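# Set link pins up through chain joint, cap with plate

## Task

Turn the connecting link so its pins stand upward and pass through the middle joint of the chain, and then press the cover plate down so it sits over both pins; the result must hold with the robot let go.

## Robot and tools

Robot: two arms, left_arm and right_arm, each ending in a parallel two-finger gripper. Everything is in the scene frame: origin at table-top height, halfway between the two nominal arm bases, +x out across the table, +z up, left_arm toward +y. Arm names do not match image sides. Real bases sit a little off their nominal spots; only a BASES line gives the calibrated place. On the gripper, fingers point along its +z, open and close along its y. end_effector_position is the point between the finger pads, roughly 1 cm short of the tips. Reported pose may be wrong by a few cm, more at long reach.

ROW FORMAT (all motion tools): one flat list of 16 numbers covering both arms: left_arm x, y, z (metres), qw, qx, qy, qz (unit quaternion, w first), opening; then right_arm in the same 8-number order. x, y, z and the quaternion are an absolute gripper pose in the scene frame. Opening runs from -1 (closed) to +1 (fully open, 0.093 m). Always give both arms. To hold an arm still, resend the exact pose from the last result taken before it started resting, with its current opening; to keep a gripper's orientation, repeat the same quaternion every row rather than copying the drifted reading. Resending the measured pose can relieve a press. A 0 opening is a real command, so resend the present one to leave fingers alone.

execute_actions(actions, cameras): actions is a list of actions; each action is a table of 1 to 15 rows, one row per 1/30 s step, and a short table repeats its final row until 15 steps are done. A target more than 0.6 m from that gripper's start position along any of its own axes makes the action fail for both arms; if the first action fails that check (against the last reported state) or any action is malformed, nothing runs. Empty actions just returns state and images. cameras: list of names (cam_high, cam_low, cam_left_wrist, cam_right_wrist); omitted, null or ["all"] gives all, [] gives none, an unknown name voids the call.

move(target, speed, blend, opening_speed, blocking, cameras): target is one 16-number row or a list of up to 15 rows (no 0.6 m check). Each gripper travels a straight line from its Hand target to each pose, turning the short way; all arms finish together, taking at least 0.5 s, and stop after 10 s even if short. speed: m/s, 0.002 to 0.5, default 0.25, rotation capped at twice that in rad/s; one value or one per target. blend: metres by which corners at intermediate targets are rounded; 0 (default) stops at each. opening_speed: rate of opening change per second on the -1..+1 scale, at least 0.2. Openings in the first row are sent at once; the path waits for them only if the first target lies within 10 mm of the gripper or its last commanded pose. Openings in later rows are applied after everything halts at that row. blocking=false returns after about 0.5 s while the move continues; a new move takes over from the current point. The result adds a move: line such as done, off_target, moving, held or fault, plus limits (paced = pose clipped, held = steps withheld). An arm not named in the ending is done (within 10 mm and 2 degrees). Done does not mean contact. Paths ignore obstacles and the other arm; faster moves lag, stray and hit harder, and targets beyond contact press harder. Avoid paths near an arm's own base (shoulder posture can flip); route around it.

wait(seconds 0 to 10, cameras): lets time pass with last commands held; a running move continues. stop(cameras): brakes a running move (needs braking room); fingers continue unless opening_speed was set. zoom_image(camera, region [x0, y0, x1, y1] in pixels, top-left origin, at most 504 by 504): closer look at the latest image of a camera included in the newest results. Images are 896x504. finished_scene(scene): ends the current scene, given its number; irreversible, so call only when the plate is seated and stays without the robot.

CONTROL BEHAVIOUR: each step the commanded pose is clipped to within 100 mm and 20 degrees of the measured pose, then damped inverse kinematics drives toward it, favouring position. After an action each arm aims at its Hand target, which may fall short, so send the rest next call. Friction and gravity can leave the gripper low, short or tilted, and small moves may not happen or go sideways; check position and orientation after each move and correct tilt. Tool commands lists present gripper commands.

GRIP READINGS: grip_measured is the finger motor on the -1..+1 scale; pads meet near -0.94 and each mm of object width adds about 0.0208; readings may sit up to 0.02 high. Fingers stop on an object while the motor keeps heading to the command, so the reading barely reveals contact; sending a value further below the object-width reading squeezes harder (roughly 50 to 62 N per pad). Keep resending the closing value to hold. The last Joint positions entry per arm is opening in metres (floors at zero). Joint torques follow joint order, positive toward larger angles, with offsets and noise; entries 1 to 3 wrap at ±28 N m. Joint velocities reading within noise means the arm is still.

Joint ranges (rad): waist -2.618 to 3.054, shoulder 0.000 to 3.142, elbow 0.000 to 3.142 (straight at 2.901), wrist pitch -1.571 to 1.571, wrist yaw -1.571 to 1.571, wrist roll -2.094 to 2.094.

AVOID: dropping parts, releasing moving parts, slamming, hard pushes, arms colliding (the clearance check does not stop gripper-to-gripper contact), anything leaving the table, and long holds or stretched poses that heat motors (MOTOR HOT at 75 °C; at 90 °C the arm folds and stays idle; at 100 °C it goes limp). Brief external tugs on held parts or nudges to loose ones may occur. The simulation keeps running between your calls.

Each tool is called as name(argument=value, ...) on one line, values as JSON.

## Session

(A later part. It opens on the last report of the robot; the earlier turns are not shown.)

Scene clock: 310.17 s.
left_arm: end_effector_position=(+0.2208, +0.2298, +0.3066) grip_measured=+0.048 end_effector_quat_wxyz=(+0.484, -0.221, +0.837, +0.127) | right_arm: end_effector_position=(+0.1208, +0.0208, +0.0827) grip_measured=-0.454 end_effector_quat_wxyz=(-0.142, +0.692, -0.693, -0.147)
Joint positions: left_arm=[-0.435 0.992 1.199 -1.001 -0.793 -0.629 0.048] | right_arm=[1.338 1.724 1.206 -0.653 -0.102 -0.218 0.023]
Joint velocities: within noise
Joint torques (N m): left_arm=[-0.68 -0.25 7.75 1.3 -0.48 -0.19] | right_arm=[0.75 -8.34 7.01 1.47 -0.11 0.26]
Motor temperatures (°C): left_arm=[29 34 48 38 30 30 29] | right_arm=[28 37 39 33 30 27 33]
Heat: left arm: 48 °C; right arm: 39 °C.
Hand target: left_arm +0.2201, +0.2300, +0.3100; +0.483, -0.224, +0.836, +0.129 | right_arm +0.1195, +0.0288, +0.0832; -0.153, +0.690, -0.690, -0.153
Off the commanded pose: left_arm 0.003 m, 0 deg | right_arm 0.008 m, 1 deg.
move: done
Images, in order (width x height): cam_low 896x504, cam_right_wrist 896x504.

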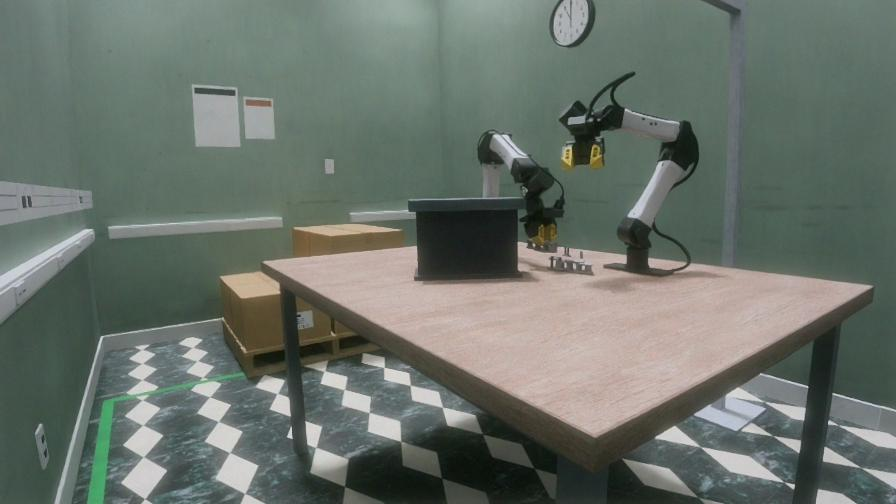

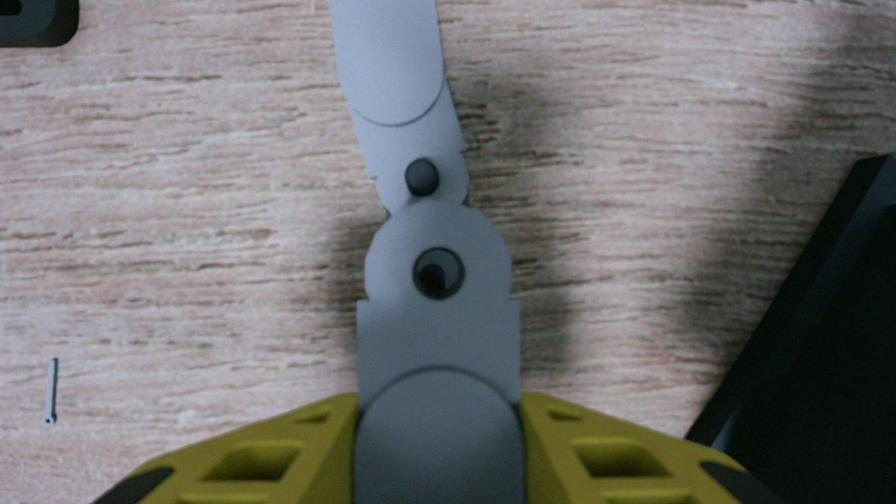

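move(target=[0.22,0.23,0.31,0.483,-0.2241,0.8365,0.1294,0.05,0.117,0.0255,0.076,0.15305,-0.69035,0.69035,0.15305,-0.7], speed=0.05, cameras=["cam_right_wrist","cam_low"])

zoom_image(camera="cam_right_wrist", region=[398, 233, 478, 313])

zoom_image(camera="cam_low", region=[520, 235, 580, 280])

Scene clock: 311.80 s.
left_arm: end_effector_position=(+0.2208, +0.2298, +0.3066) grip_measured=+0.048 end_effector_quat_wxyz=(+0.484, -0.221, +0.837, +0.127) | right_arm: end_effector_position=(+0.1176, +0.0183, +0.0744) grip_measured=-0.454 end_effector_quat_wxyz=(-0.140, +0.693, -0.692, -0.147)
Joint positions: left_arm=[-0.435 0.992 1.199 -1.001 -0.793 -0.629 0.048] | right_arm=[1.346 1.724 1.173 -0.623 -0.1 -0.214 0.023]
Joint velocities: within noise
Joint torques (N m): left_arm=[-0.68 -0.28 7.75 1.3 -0.47 -0.19] | right_arm=[0.58 -8.91 6.69 1.44 -0.11 0.26]
Motor temperatures (°C): left_arm=[29 34 48 38 30 30 29] | right_arm=[28 37 39 33 30 27 33]
Heat: left arm: 48 °C; right arm: 39 °C.
Hand target: left_arm +0.2201, +0.2300, +0.3100; +0.483, -0.224, +0.836, +0.129 | right_arm +0.1170, +0.0253, +0.0762; -0.153, +0.690, -0.690, -0.153
Off the commanded pose: left_arm 0.003 m, 0 deg | right_arm 0.007 m, 2 deg.
move: done
Images, in order (width x height): cam_low 896x504, cam_right_wrist 896x504.

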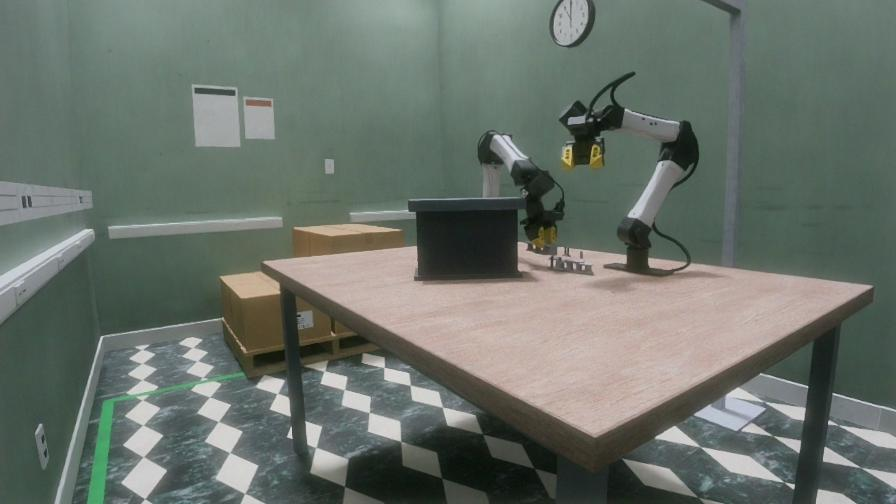

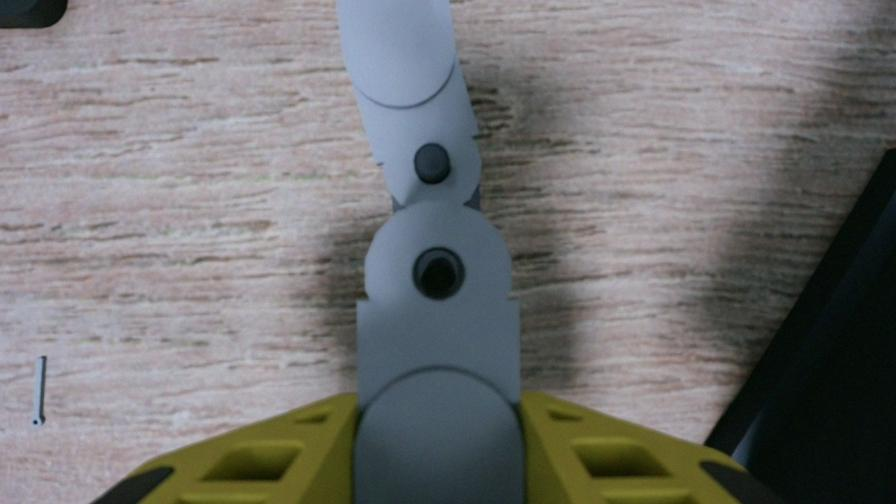

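Scaled by 6.300 from the camera's 896x504 image, which has a finer 1280x720 frame.

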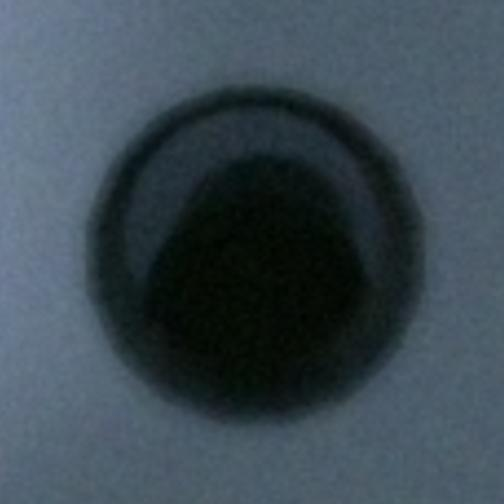

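Scaled by 8.400 from the camera's 896x504 image, which has a finer 1280x720 frame.

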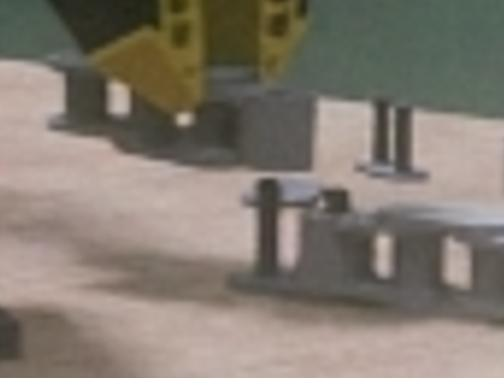

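zoom_image(camera="cam_right_wrist", region=[388, 130, 498, 310])

Scaled by 2.800 from the camera's 896x504 image, which has a finer 1280x720 frame.

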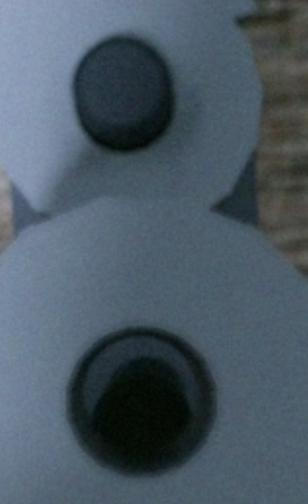

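move(target=[0.22,0.23,0.31,0.483,-0.2241,0.8365,0.1294,0.05,0.117,0.0220,0.0745,0.15305,-0.69035,0.69035,0.15305,-0.7], speed=0.05, cameras=["cam_right_wrist","cam_low"])

zoom_image(camera="cam_right_wrist", region=[388, 130, 498, 310])

zoom_image(camera="cam_low", region=[520, 235, 580, 280])

Scene clock: 313.57 s.
left_arm: end_effector_position=(+0.2208, +0.2298, +0.3066) grip_measured=+0.048 end_effector_quat_wxyz=(+0.484, -0.221, +0.837, +0.127) | right_arm: end_effector_position=(+0.1170, +0.0149, +0.0694) grip_measured=-0.454 end_effector_quat_wxyz=(-0.137, +0.693, -0.693, -0.144)
Joint positions: left_arm=[-0.435 0.992 1.199 -1.001 -0.793 -0.629 0.048] | right_arm=[1.346 1.724 1.155 -0.614 -0.099 -0.214 0.023]
Joint velocities: within noise
Joint torques (N m): left_arm=[-0.69 -0.23 7.73 1.3 -0.47 -0.19] | right_arm=[0.39 -9.89 6.56 1.42 -0.13 0.23]
Motor temperatures (°C): left_arm=[29 34 48 38 30 30 29] | right_arm=[28 38 39 33 30 27 33]
Heat: left arm: 48 °C; right arm: 39 °C.
Hand target: left_arm +0.2201, +0.2300, +0.3100; +0.483, -0.224, +0.836, +0.129 | right_arm +0.1170, +0.0219, +0.0747; -0.153, +0.690, -0.690, -0.153
Off the commanded pose: left_arm 0.003 m, 0 deg | right_arm 0.009 m, 2 deg.
move: done
Images, in order (width x height): cam_low 896x504, cam_right_wrist 896x504.

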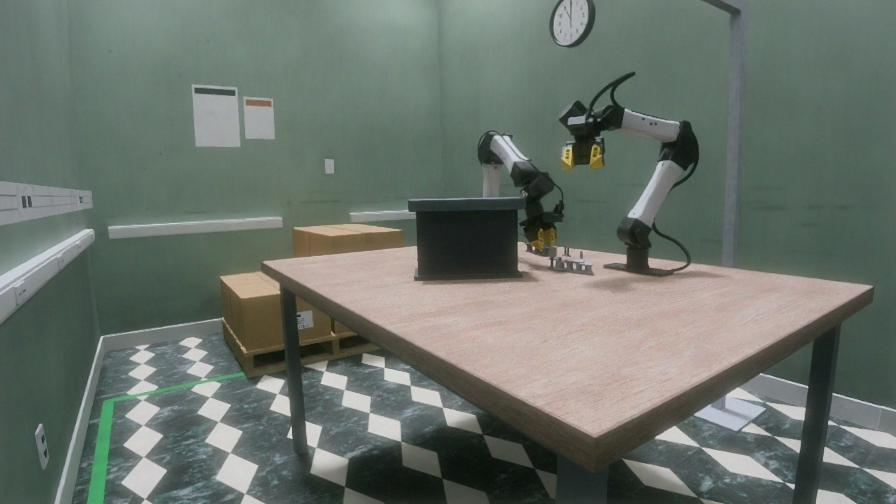

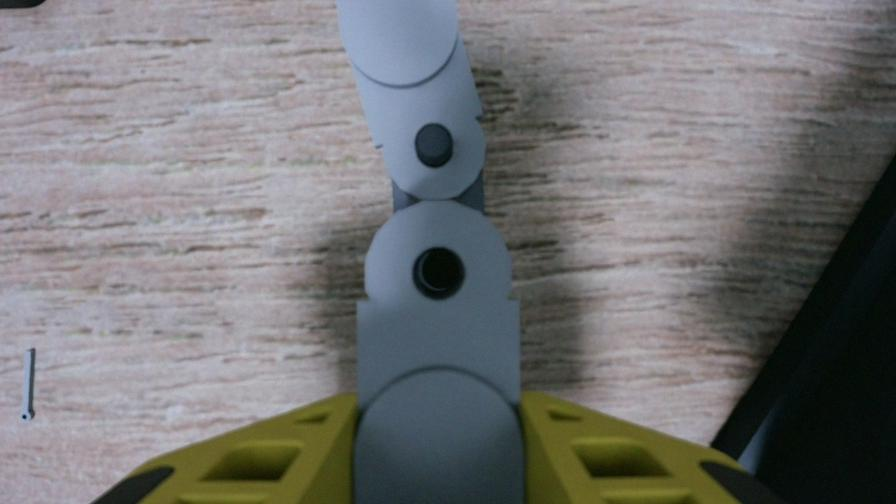

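Scaled by 2.800 from the camera's 896x504 image, which has a finer 1280x720 frame.

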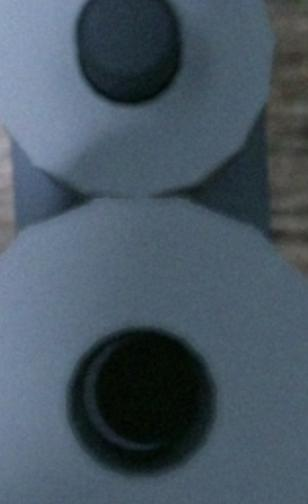

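Scaled by 8.400 from the camera's 896x504 image, which has a finer 1280x720 frame.

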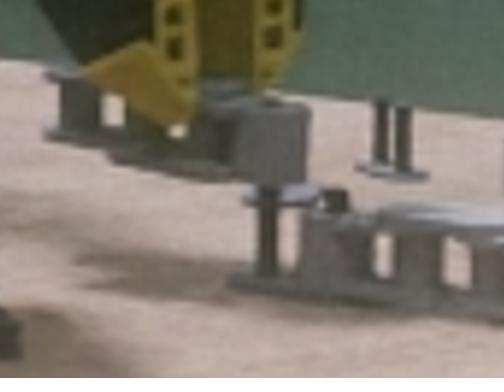

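zoom_image(camera="cam_right_wrist", region=[408, 240, 468, 300])

Scaled by 8.400 from the camera's 896x504 image, which has a finer 1280x720 frame.

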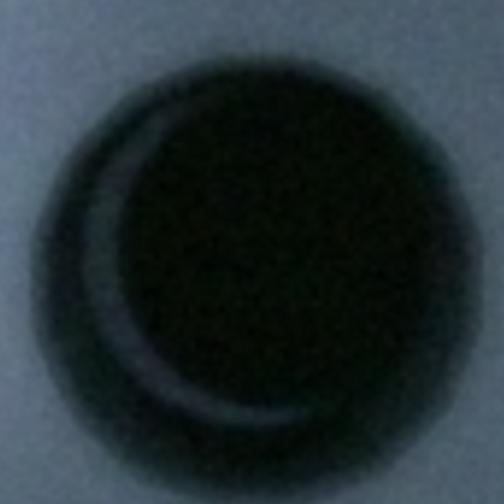

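move(target=[0.22,0.23,0.31,0.483,-0.2241,0.8365,0.1294,0.05,0.1173,0.0235,0.0715,0.15305,-0.69035,0.69035,0.15305,-0.7], speed=0.03, cameras=["cam_right_wrist","cam_low"])

zoom_image(camera="cam_right_wrist", region=[408, 240, 468, 300])

zoom_image(camera="cam_low", region=[520, 235, 580, 280])

Scene clock: 316.13 s.
left_arm: end_effector_position=(+0.2208, +0.2298, +0.3066) grip_measured=+0.048 end_effector_quat_wxyz=(+0.484, -0.221, +0.837, +0.127) | right_arm: end_effector_position=(+0.1176, +0.0173, +0.0704) grip_measured=-0.454 end_effector_quat_wxyz=(-0.141, +0.692, -0.692, -0.147)
Joint positions: left_arm=[-0.435 0.992 1.199 -1.001 -0.793 -0.629 0.048] | right_arm=[1.346 1.724 1.155 -0.603 -0.099 -0.214 0.023]
Joint velocities: within noise
Joint torques (N m): left_arm=[-0.69 -0.23 7.75 1.3 -0.47 -0.19] | right_arm=[0.4 -8.98 6.42 1.45 -0.12 0.23]
Motor temperatures (°C): left_arm=[29 34 48 38 30 30 29] | right_arm=[28 38 39 34 30 27 34]
Heat: left arm: 48 °C; right arm: 39 °C.
Hand target: left_arm +0.2201, +0.2300, +0.3100; +0.483, -0.224, +0.836, +0.129 | right_arm +0.1173, +0.0234, +0.0717; -0.153, +0.690, -0.690, -0.153
Off the commanded pose: left_arm 0.003 m, 0 deg | right_arm 0.006 m, 2 deg.
move: done
Images, in order (width x height): cam_low 896x504, cam_right_wrist 896x504.

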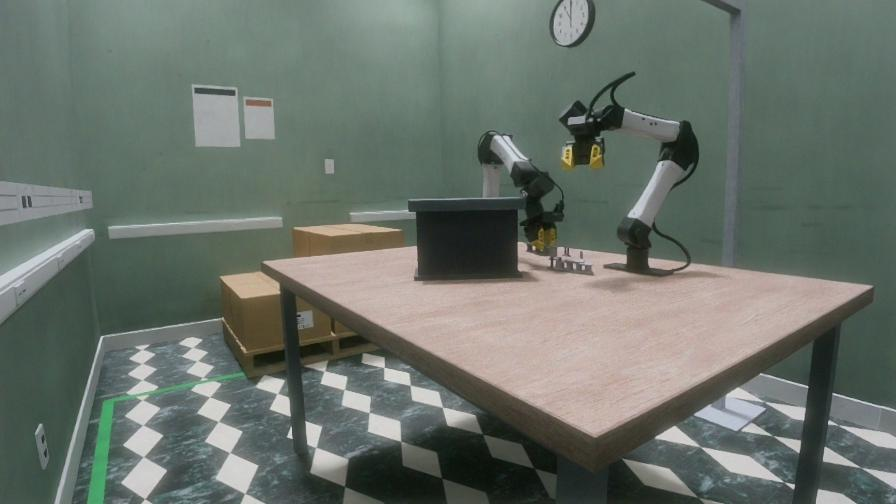

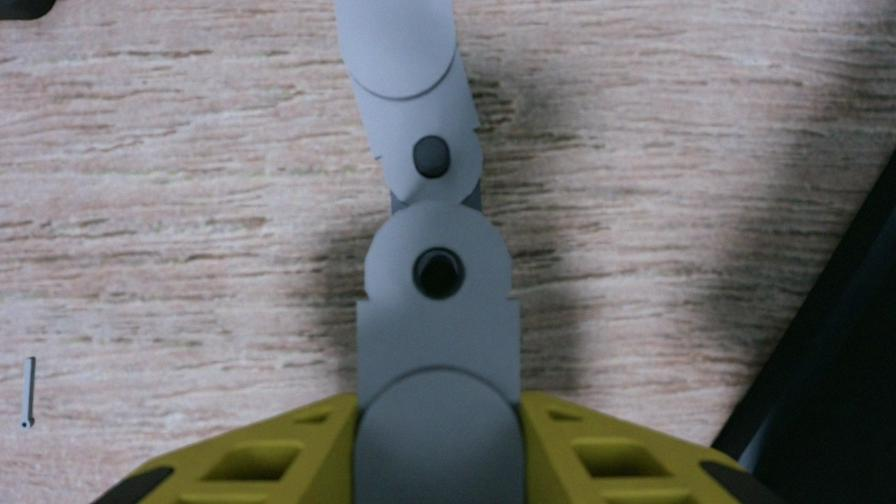

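Scaled by 8.400 from the camera's 896x504 image, which has a finer 1280x720 frame.

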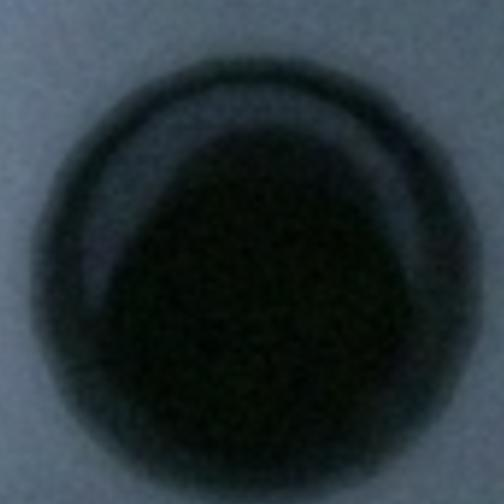

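Scaled by 8.400 from the camera's 896x504 image, which has a finer 1280x720 frame.

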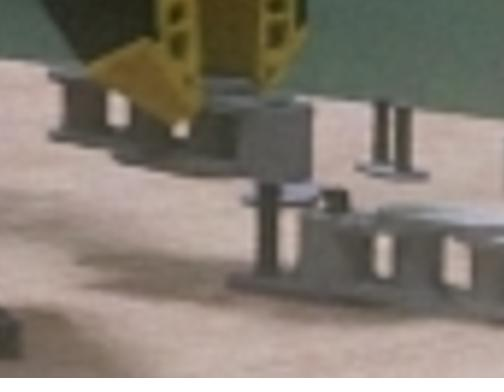

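move(target=[0.22,0.23,0.31,0.483,-0.2241,0.8365,0.1294,0.05,0.1173,0.0235,0.0735,0.17106,-0.6861,0.6861,0.17106,-0.7], speed=0.05, cameras=["cam_right_wrist","cam_low"])

zoom_image(camera="cam_right_wrist", region=[408, 240, 468, 300])

zoom_image(camera="cam_low", region=[520, 235, 580, 280])

Scene clock: 318.10 s.
left_arm: end_effector_position=(+0.2208, +0.2298, +0.3066) grip_measured=+0.048 end_effector_quat_wxyz=(+0.484, -0.221, +0.837, +0.127) | right_arm: end_effector_position=(+0.1189, +0.0245, +0.0664) grip_measured=-0.454 end_effector_quat_wxyz=(-0.164, +0.689, -0.687, -0.162)
Joint positions: left_arm=[-0.435 0.992 1.199 -1.001 -0.793 -0.629 0.048] | right_arm=[1.346 1.719 1.109 -0.506 -0.102 -0.214 0.023]
Joint velocities: within noise
Joint torques (N m): left_arm=[-0.68 -0.21 7.76 1.3 -0.47 -0.19] | right_arm=[-0.01 -11.86 5.68 1.34 -0.22 0.23]
Motor temperatures (°C): left_arm=[29 34 48 38 30 30 29] | right_arm=[28 38 39 34 30 27 34]
Heat: left arm: 48 °C; right arm: 39 °C.
Hand target: left_arm +0.2201, +0.2300, +0.3100; +0.483, -0.224, +0.836, +0.129 | right_arm +0.1174, +0.0235, +0.0733; -0.171, +0.686, -0.686, -0.171
Off the commanded pose: left_arm 0.003 m, 0 deg | right_arm 0.007 m, 1 deg.
move: done
Images, in order (width x height): cam_low 896x504, cam_right_wrist 896x504.

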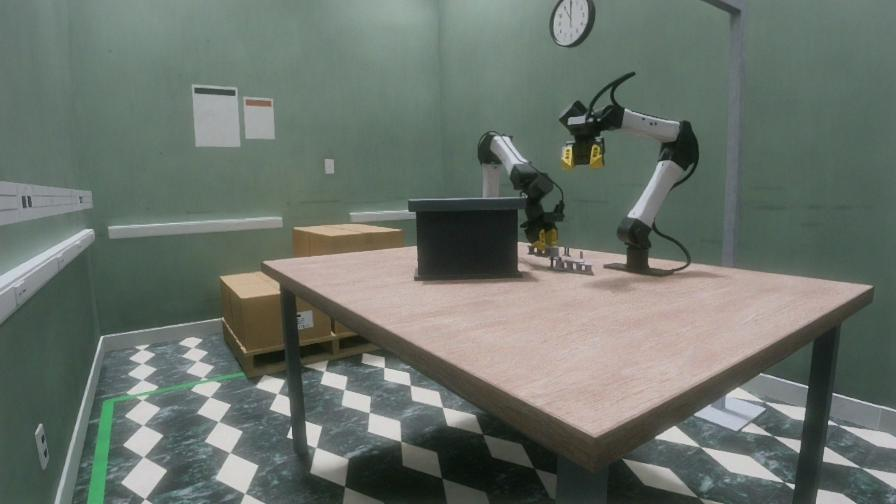

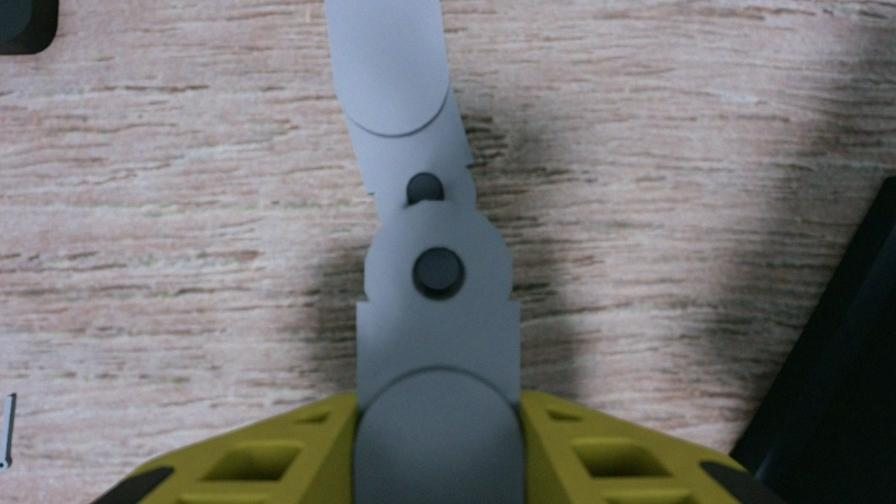

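Scaled by 8.400 from the camera's 896x504 image, which has a finer 1280x720 frame.

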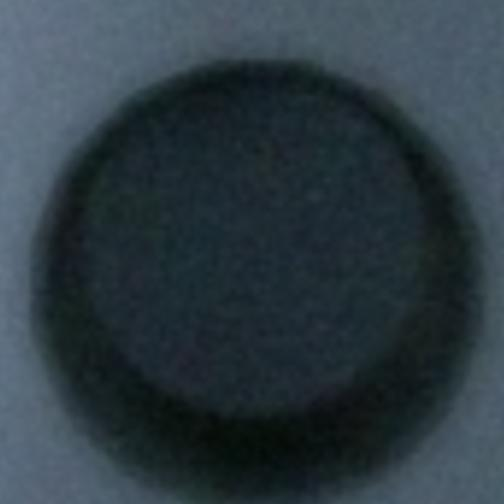

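Scaled by 8.400 from the camera's 896x504 image, which has a finer 1280x720 frame.

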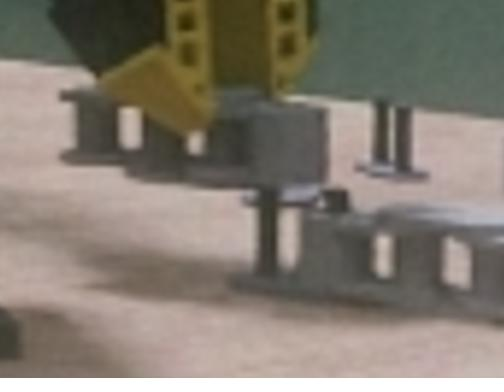

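move(target=[[0.22,0.23,0.31,0.483,-0.2241,0.8365,0.1294,0.05,0.1173,0.0225,0.086,0.17106,-0.6861,0.6861,0.17106,-0.7],[0.22,0.23,0.31,0.483,-0.2241,0.8365,0.1294,0.05,0.1163,0.0165,0.084,0.17106,-0.6861,0.6861,0.17106,-0.7]], speed=0.05, cameras=["cam_right_wrist","cam_low"])

zoom_image(camera="cam_right_wrist", region=[388, 130, 498, 310])

zoom_image(camera="cam_low", region=[520, 235, 580, 280])

Scene clock: 319.83 s.
left_arm: end_effector_position=(+0.2208, +0.2298, +0.3066) grip_measured=+0.048 end_effector_quat_wxyz=(+0.484, -0.221, +0.837, +0.127) | right_arm: end_effector_position=(+0.1166, +0.0150, +0.0678) grip_measured=-0.454 end_effector_quat_wxyz=(-0.154, +0.691, -0.689, -0.156)
Joint positions: left_arm=[-0.435 0.992 1.199 -1.001 -0.793 -0.629 0.048] | right_arm=[1.346 1.696 1.099 -0.542 -0.102 -0.214 0.023]
Joint velocities: within noise
Joint torques (N m): left_arm=[-0.68 -0.24 7.71 1.29 -0.47 -0.19] | right_arm=[-0.17 -13.31 6.38 1.26 -0.23 0.21]
Motor temperatures (°C): left_arm=[29 34 48 38 30 30 29] | right_arm=[28 38 39 34 30 27 34]
Heat: left arm: 48 °C; right arm: 39 °C.
Hand target: left_arm +0.2201, +0.2300, +0.3100; +0.483, -0.224, +0.836, +0.129 | right_arm +0.1163, +0.0165, +0.0837; -0.171, +0.686, -0.686, -0.171
Off the commanded pose: left_arm 0.003 m, 0 deg | right_arm 0.016 m, 3 deg.
move: off_target (right_arm)
Images, in order (width x height): cam_low 896x504, cam_right_wrist 896x504.

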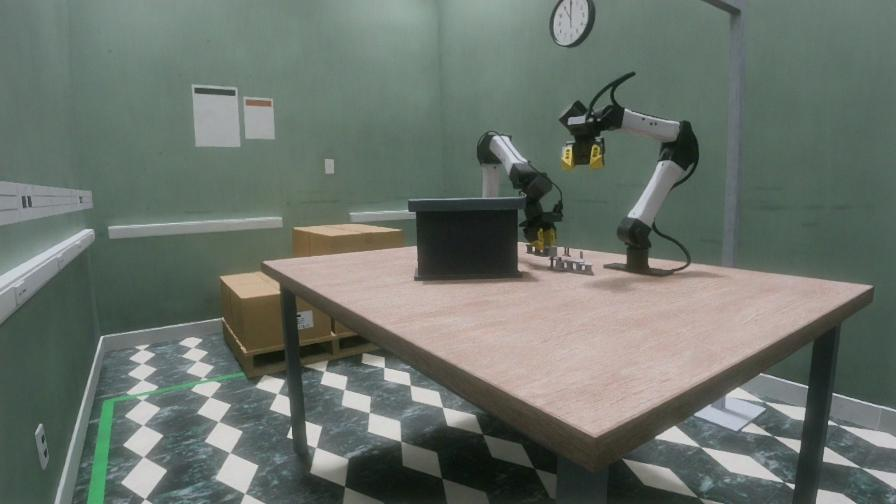

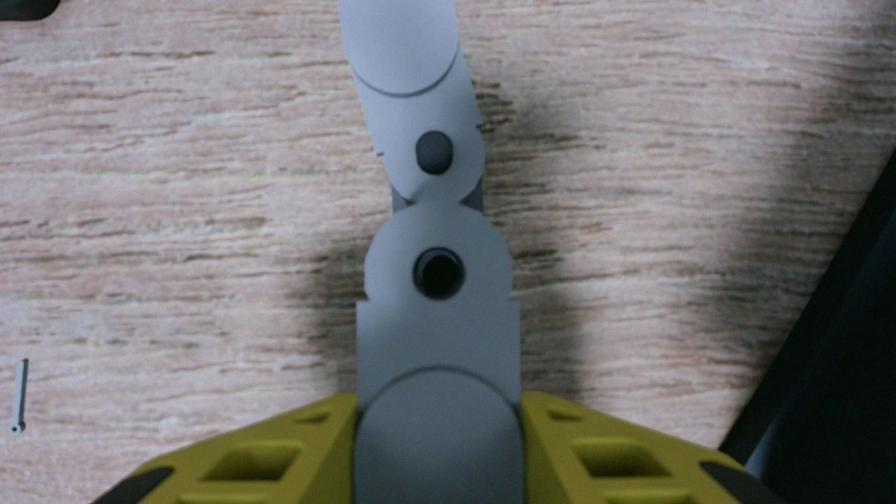

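Scaled by 2.800 from the camera's 896x504 image, which has a finer 1280x720 frame.

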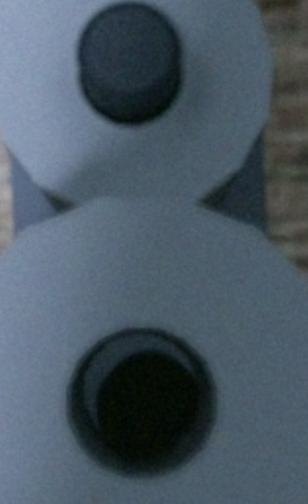

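Scaled by 8.400 from the camera's 896x504 image, which has a finer 1280x720 frame.

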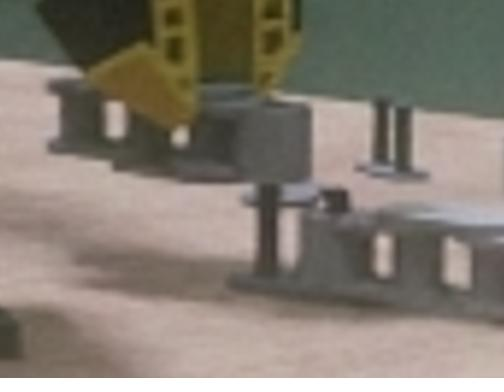

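zoom_image(camera="cam_right_wrist", region=[408, 240, 468, 300])

Scaled by 8.400 from the camera's 896x504 image, which has a finer 1280x720 frame.

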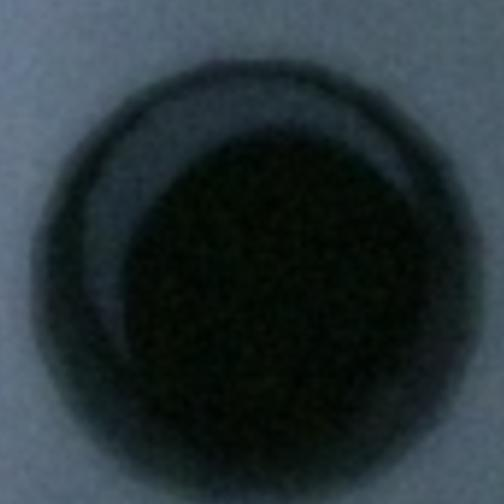

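move(target=[0.22,0.23,0.31,0.483,-0.2241,0.8365,0.1294,0.05,0.1170,0.0165,0.072,0.17106,-0.6861,0.6861,0.17106,-0.7], speed=0.03, cameras=["cam_right_wrist","cam_low"])

zoom_image(camera="cam_right_wrist", region=[408, 240, 468, 300])

zoom_image(camera="cam_low", region=[520, 235, 580, 280])

Scene clock: 321.80 s.
left_arm: end_effector_position=(+0.2208, +0.2298, +0.3066) grip_measured=+0.048 end_effector_quat_wxyz=(+0.484, -0.221, +0.837, +0.127) | right_arm: end_effector_position=(+0.1170, +0.0190, +0.0662) grip_measured=-0.454 end_effector_quat_wxyz=(-0.166, +0.689, -0.686, -0.165)
Joint positions: left_arm=[-0.435 0.992 1.199 -1.001 -0.793 -0.629 0.048] | right_arm=[1.346 1.694 1.076 -0.492 -0.105 -0.214 0.023]
Joint velocities: within noise
Joint torques (N m): left_arm=[-0.69 -0.27 7.73 1.31 -0.48 -0.2] | right_arm=[-0.31 -11.41 5.67 1.28 -0.21 0.19]
Motor temperatures (°C): left_arm=[29 34 48 38 30 30 29] | right_arm=[28 38 39 34 30 27 34]
Heat: left arm: 48 °C; right arm: 39 °C.
Hand target: left_arm +0.2201, +0.2300, +0.3100; +0.483, -0.224, +0.836, +0.129 | right_arm +0.1170, +0.0165, +0.0718; -0.171, +0.686, -0.686, -0.171
Off the commanded pose: left_arm 0.003 m, 0 deg | right_arm 0.006 m, 1 deg.
move: done
Images, in order (width x height): cam_low 896x504, cam_right_wrist 896x504.

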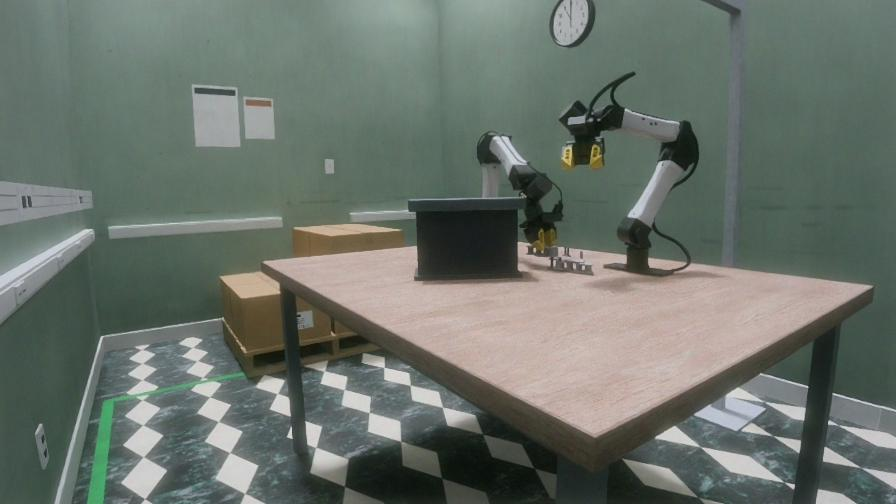

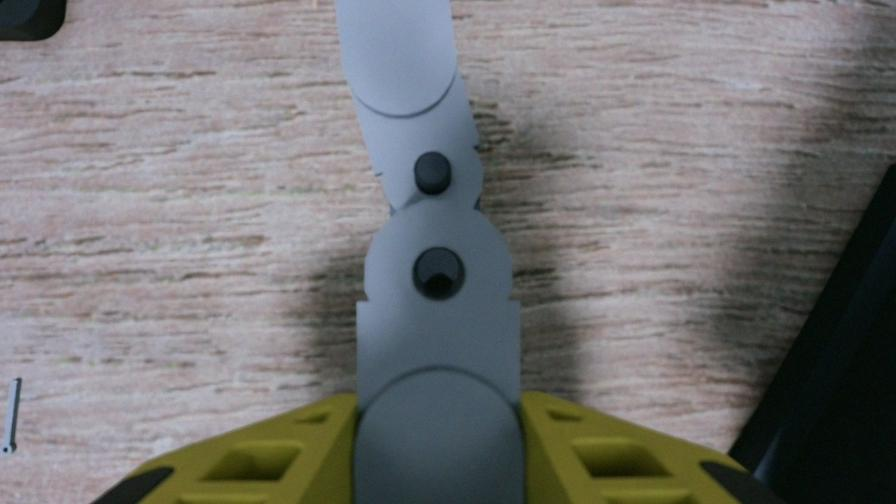

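Scaled by 8.400 from the camera's 896x504 image, which has a finer 1280x720 frame.

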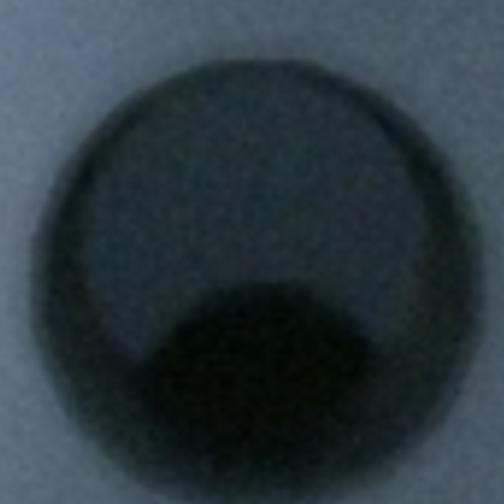

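Scaled by 8.400 from the camera's 896x504 image, which has a finer 1280x720 frame.

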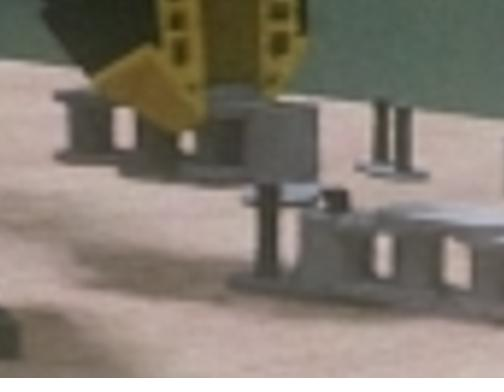

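move(target=[0.22,0.23,0.31,0.483,-0.2241,0.8365,0.1294,0.05,0.1172,0.0105,0.075,0.17106,-0.6861,0.6861,0.17106,-0.7], speed=0.03, cameras=["cam_right_wrist","cam_low"])

zoom_image(camera="cam_right_wrist", region=[408, 240, 468, 300])

zoom_image(camera="cam_low", region=[520, 235, 580, 280])

Scene clock: 322.97 s.
left_arm: end_effector_position=(+0.2208, +0.2298, +0.3066) grip_measured=+0.048 end_effector_quat_wxyz=(+0.484, -0.221, +0.837, +0.127) | right_arm: end_effector_position=(+0.1162, +0.0155, +0.0663) grip_measured=-0.454 end_effector_quat_wxyz=(-0.167, +0.689, -0.685, -0.166)
Joint positions: left_arm=[-0.435 0.992 1.199 -1.001 -0.793 -0.629 0.048] | right_arm=[1.346 1.679 1.058 -0.486 -0.105 -0.214 0.023]
Joint velocities: within noise
Joint torques (N m): left_arm=[-0.68 -0.23 7.76 1.3 -0.47 -0.19] | right_arm=[-0.69 -12.23 5.86 1.16 -0.23 0.15]
Motor temperatures (°C): left_arm=[29 34 48 38 30 30 29] | right_arm=[28 39 38 34 30 27 34]
Heat: left arm: 48 °C; right arm: 39 °C.
Hand target: left_arm +0.2201, +0.2300, +0.3100; +0.483, -0.224, +0.836, +0.129 | right_arm +0.1172, +0.0107, +0.0747; -0.171, +0.686, -0.686, -0.171
Off the commanded pose: left_arm 0.003 m, 0 deg | right_arm 0.010 m, 1 deg.
move: done
Images, in order (width x height): cam_low 896x504, cam_right_wrist 896x504.

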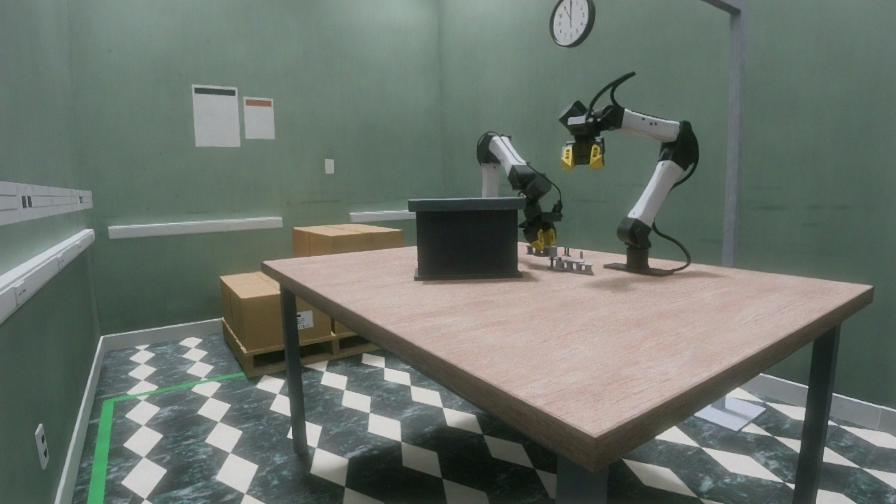

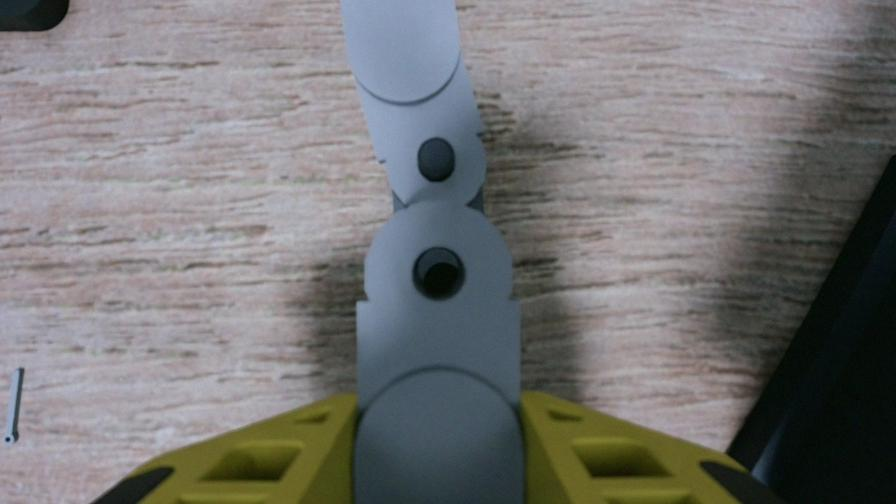

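Scaled by 8.400 from the camera's 896x504 image, which has a finer 1280x720 frame.

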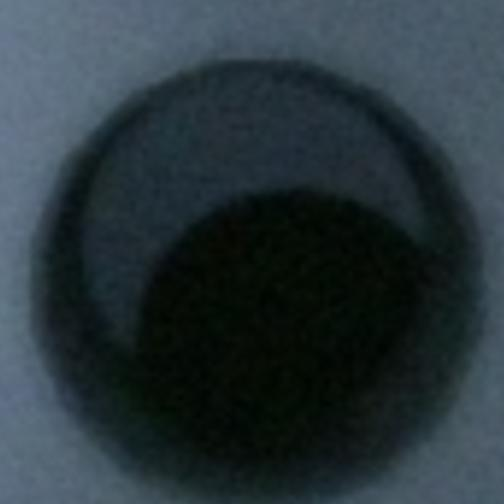

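Scaled by 8.400 from the camera's 896x504 image, which has a finer 1280x720 frame.

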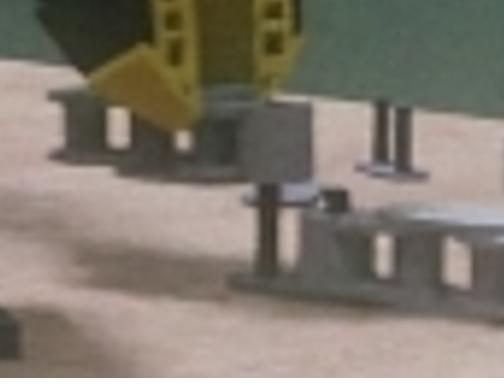

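move(target=[0.22,0.23,0.31,0.483,-0.2241,0.8365,0.1294,0.05,0.1186,0.0070,0.0765,0.17106,-0.6861,0.6861,0.17106,-0.7], speed=0.03, cameras=["cam_right_wrist","cam_low"])

zoom_image(camera="cam_right_wrist", region=[408, 240, 468, 300])

zoom_image(camera="cam_low", region=[520, 235, 580, 280])

Scene clock: 324.17 s.
left_arm: end_effector_position=(+0.2208, +0.2298, +0.3066) grip_measured=+0.048 end_effector_quat_wxyz=(+0.484, -0.221, +0.837, +0.127) | right_arm: end_effector_position=(+0.1176, +0.0111, +0.0665) grip_measured=-0.454 end_effector_quat_wxyz=(-0.164, +0.687, -0.688, -0.165)
Joint positions: left_arm=[-0.435 0.992 1.199 -1.001 -0.793 -0.629 0.048] | right_arm=[1.338 1.667 1.049 -0.494 -0.108 -0.214 0.023]
Joint velocities: within noise
Joint torques (N m): left_arm=[-0.68 -0.24 7.73 1.3 -0.48 -0.19] | right_arm=[-0.65 -12.3 6 1.16 -0.22 0.09]
Motor temperatures (°C): left_arm=[29 34 48 38 30 30 29] | right_arm=[28 39 38 34 30 27 34]
Heat: left arm: 48 °C; right arm: 39 °C.
Hand target: left_arm +0.2201, +0.2300, +0.3100; +0.483, -0.224, +0.836, +0.129 | right_arm +0.1185, +0.0072, +0.0762; -0.171, +0.686, -0.686, -0.171
Off the commanded pose: left_arm 0.003 m, 0 deg | right_arm 0.011 m, 1 deg.
move: off_target (right_arm)
Images, in order (width x height): cam_low 896x504, cam_right_wrist 896x504.

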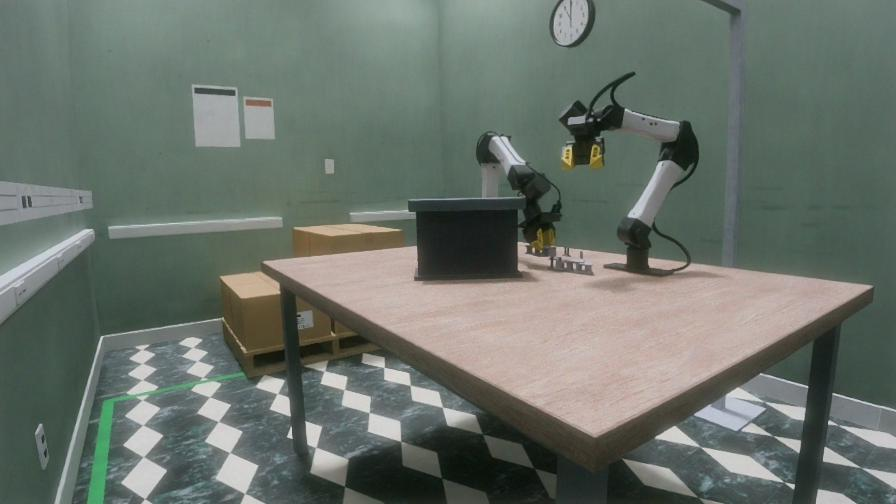

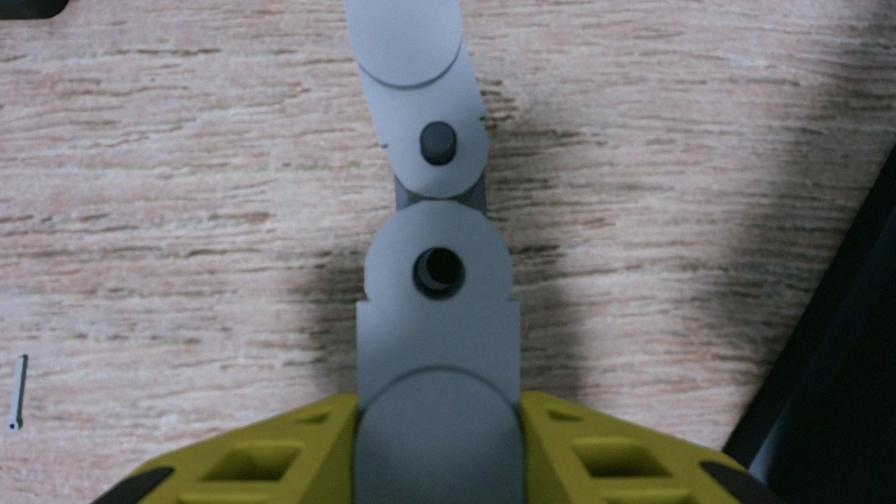

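Scaled by 8.400 from the camera's 896x504 image, which has a finer 1280x720 frame.

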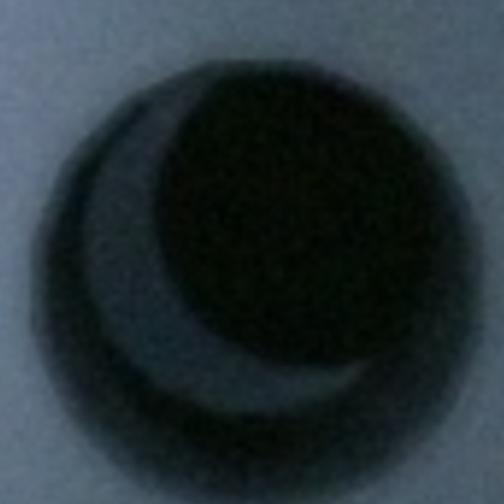

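Scaled by 8.400 from the camera's 896x504 image, which has a finer 1280x720 frame.

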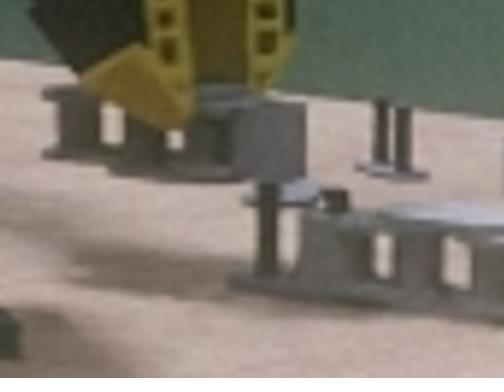

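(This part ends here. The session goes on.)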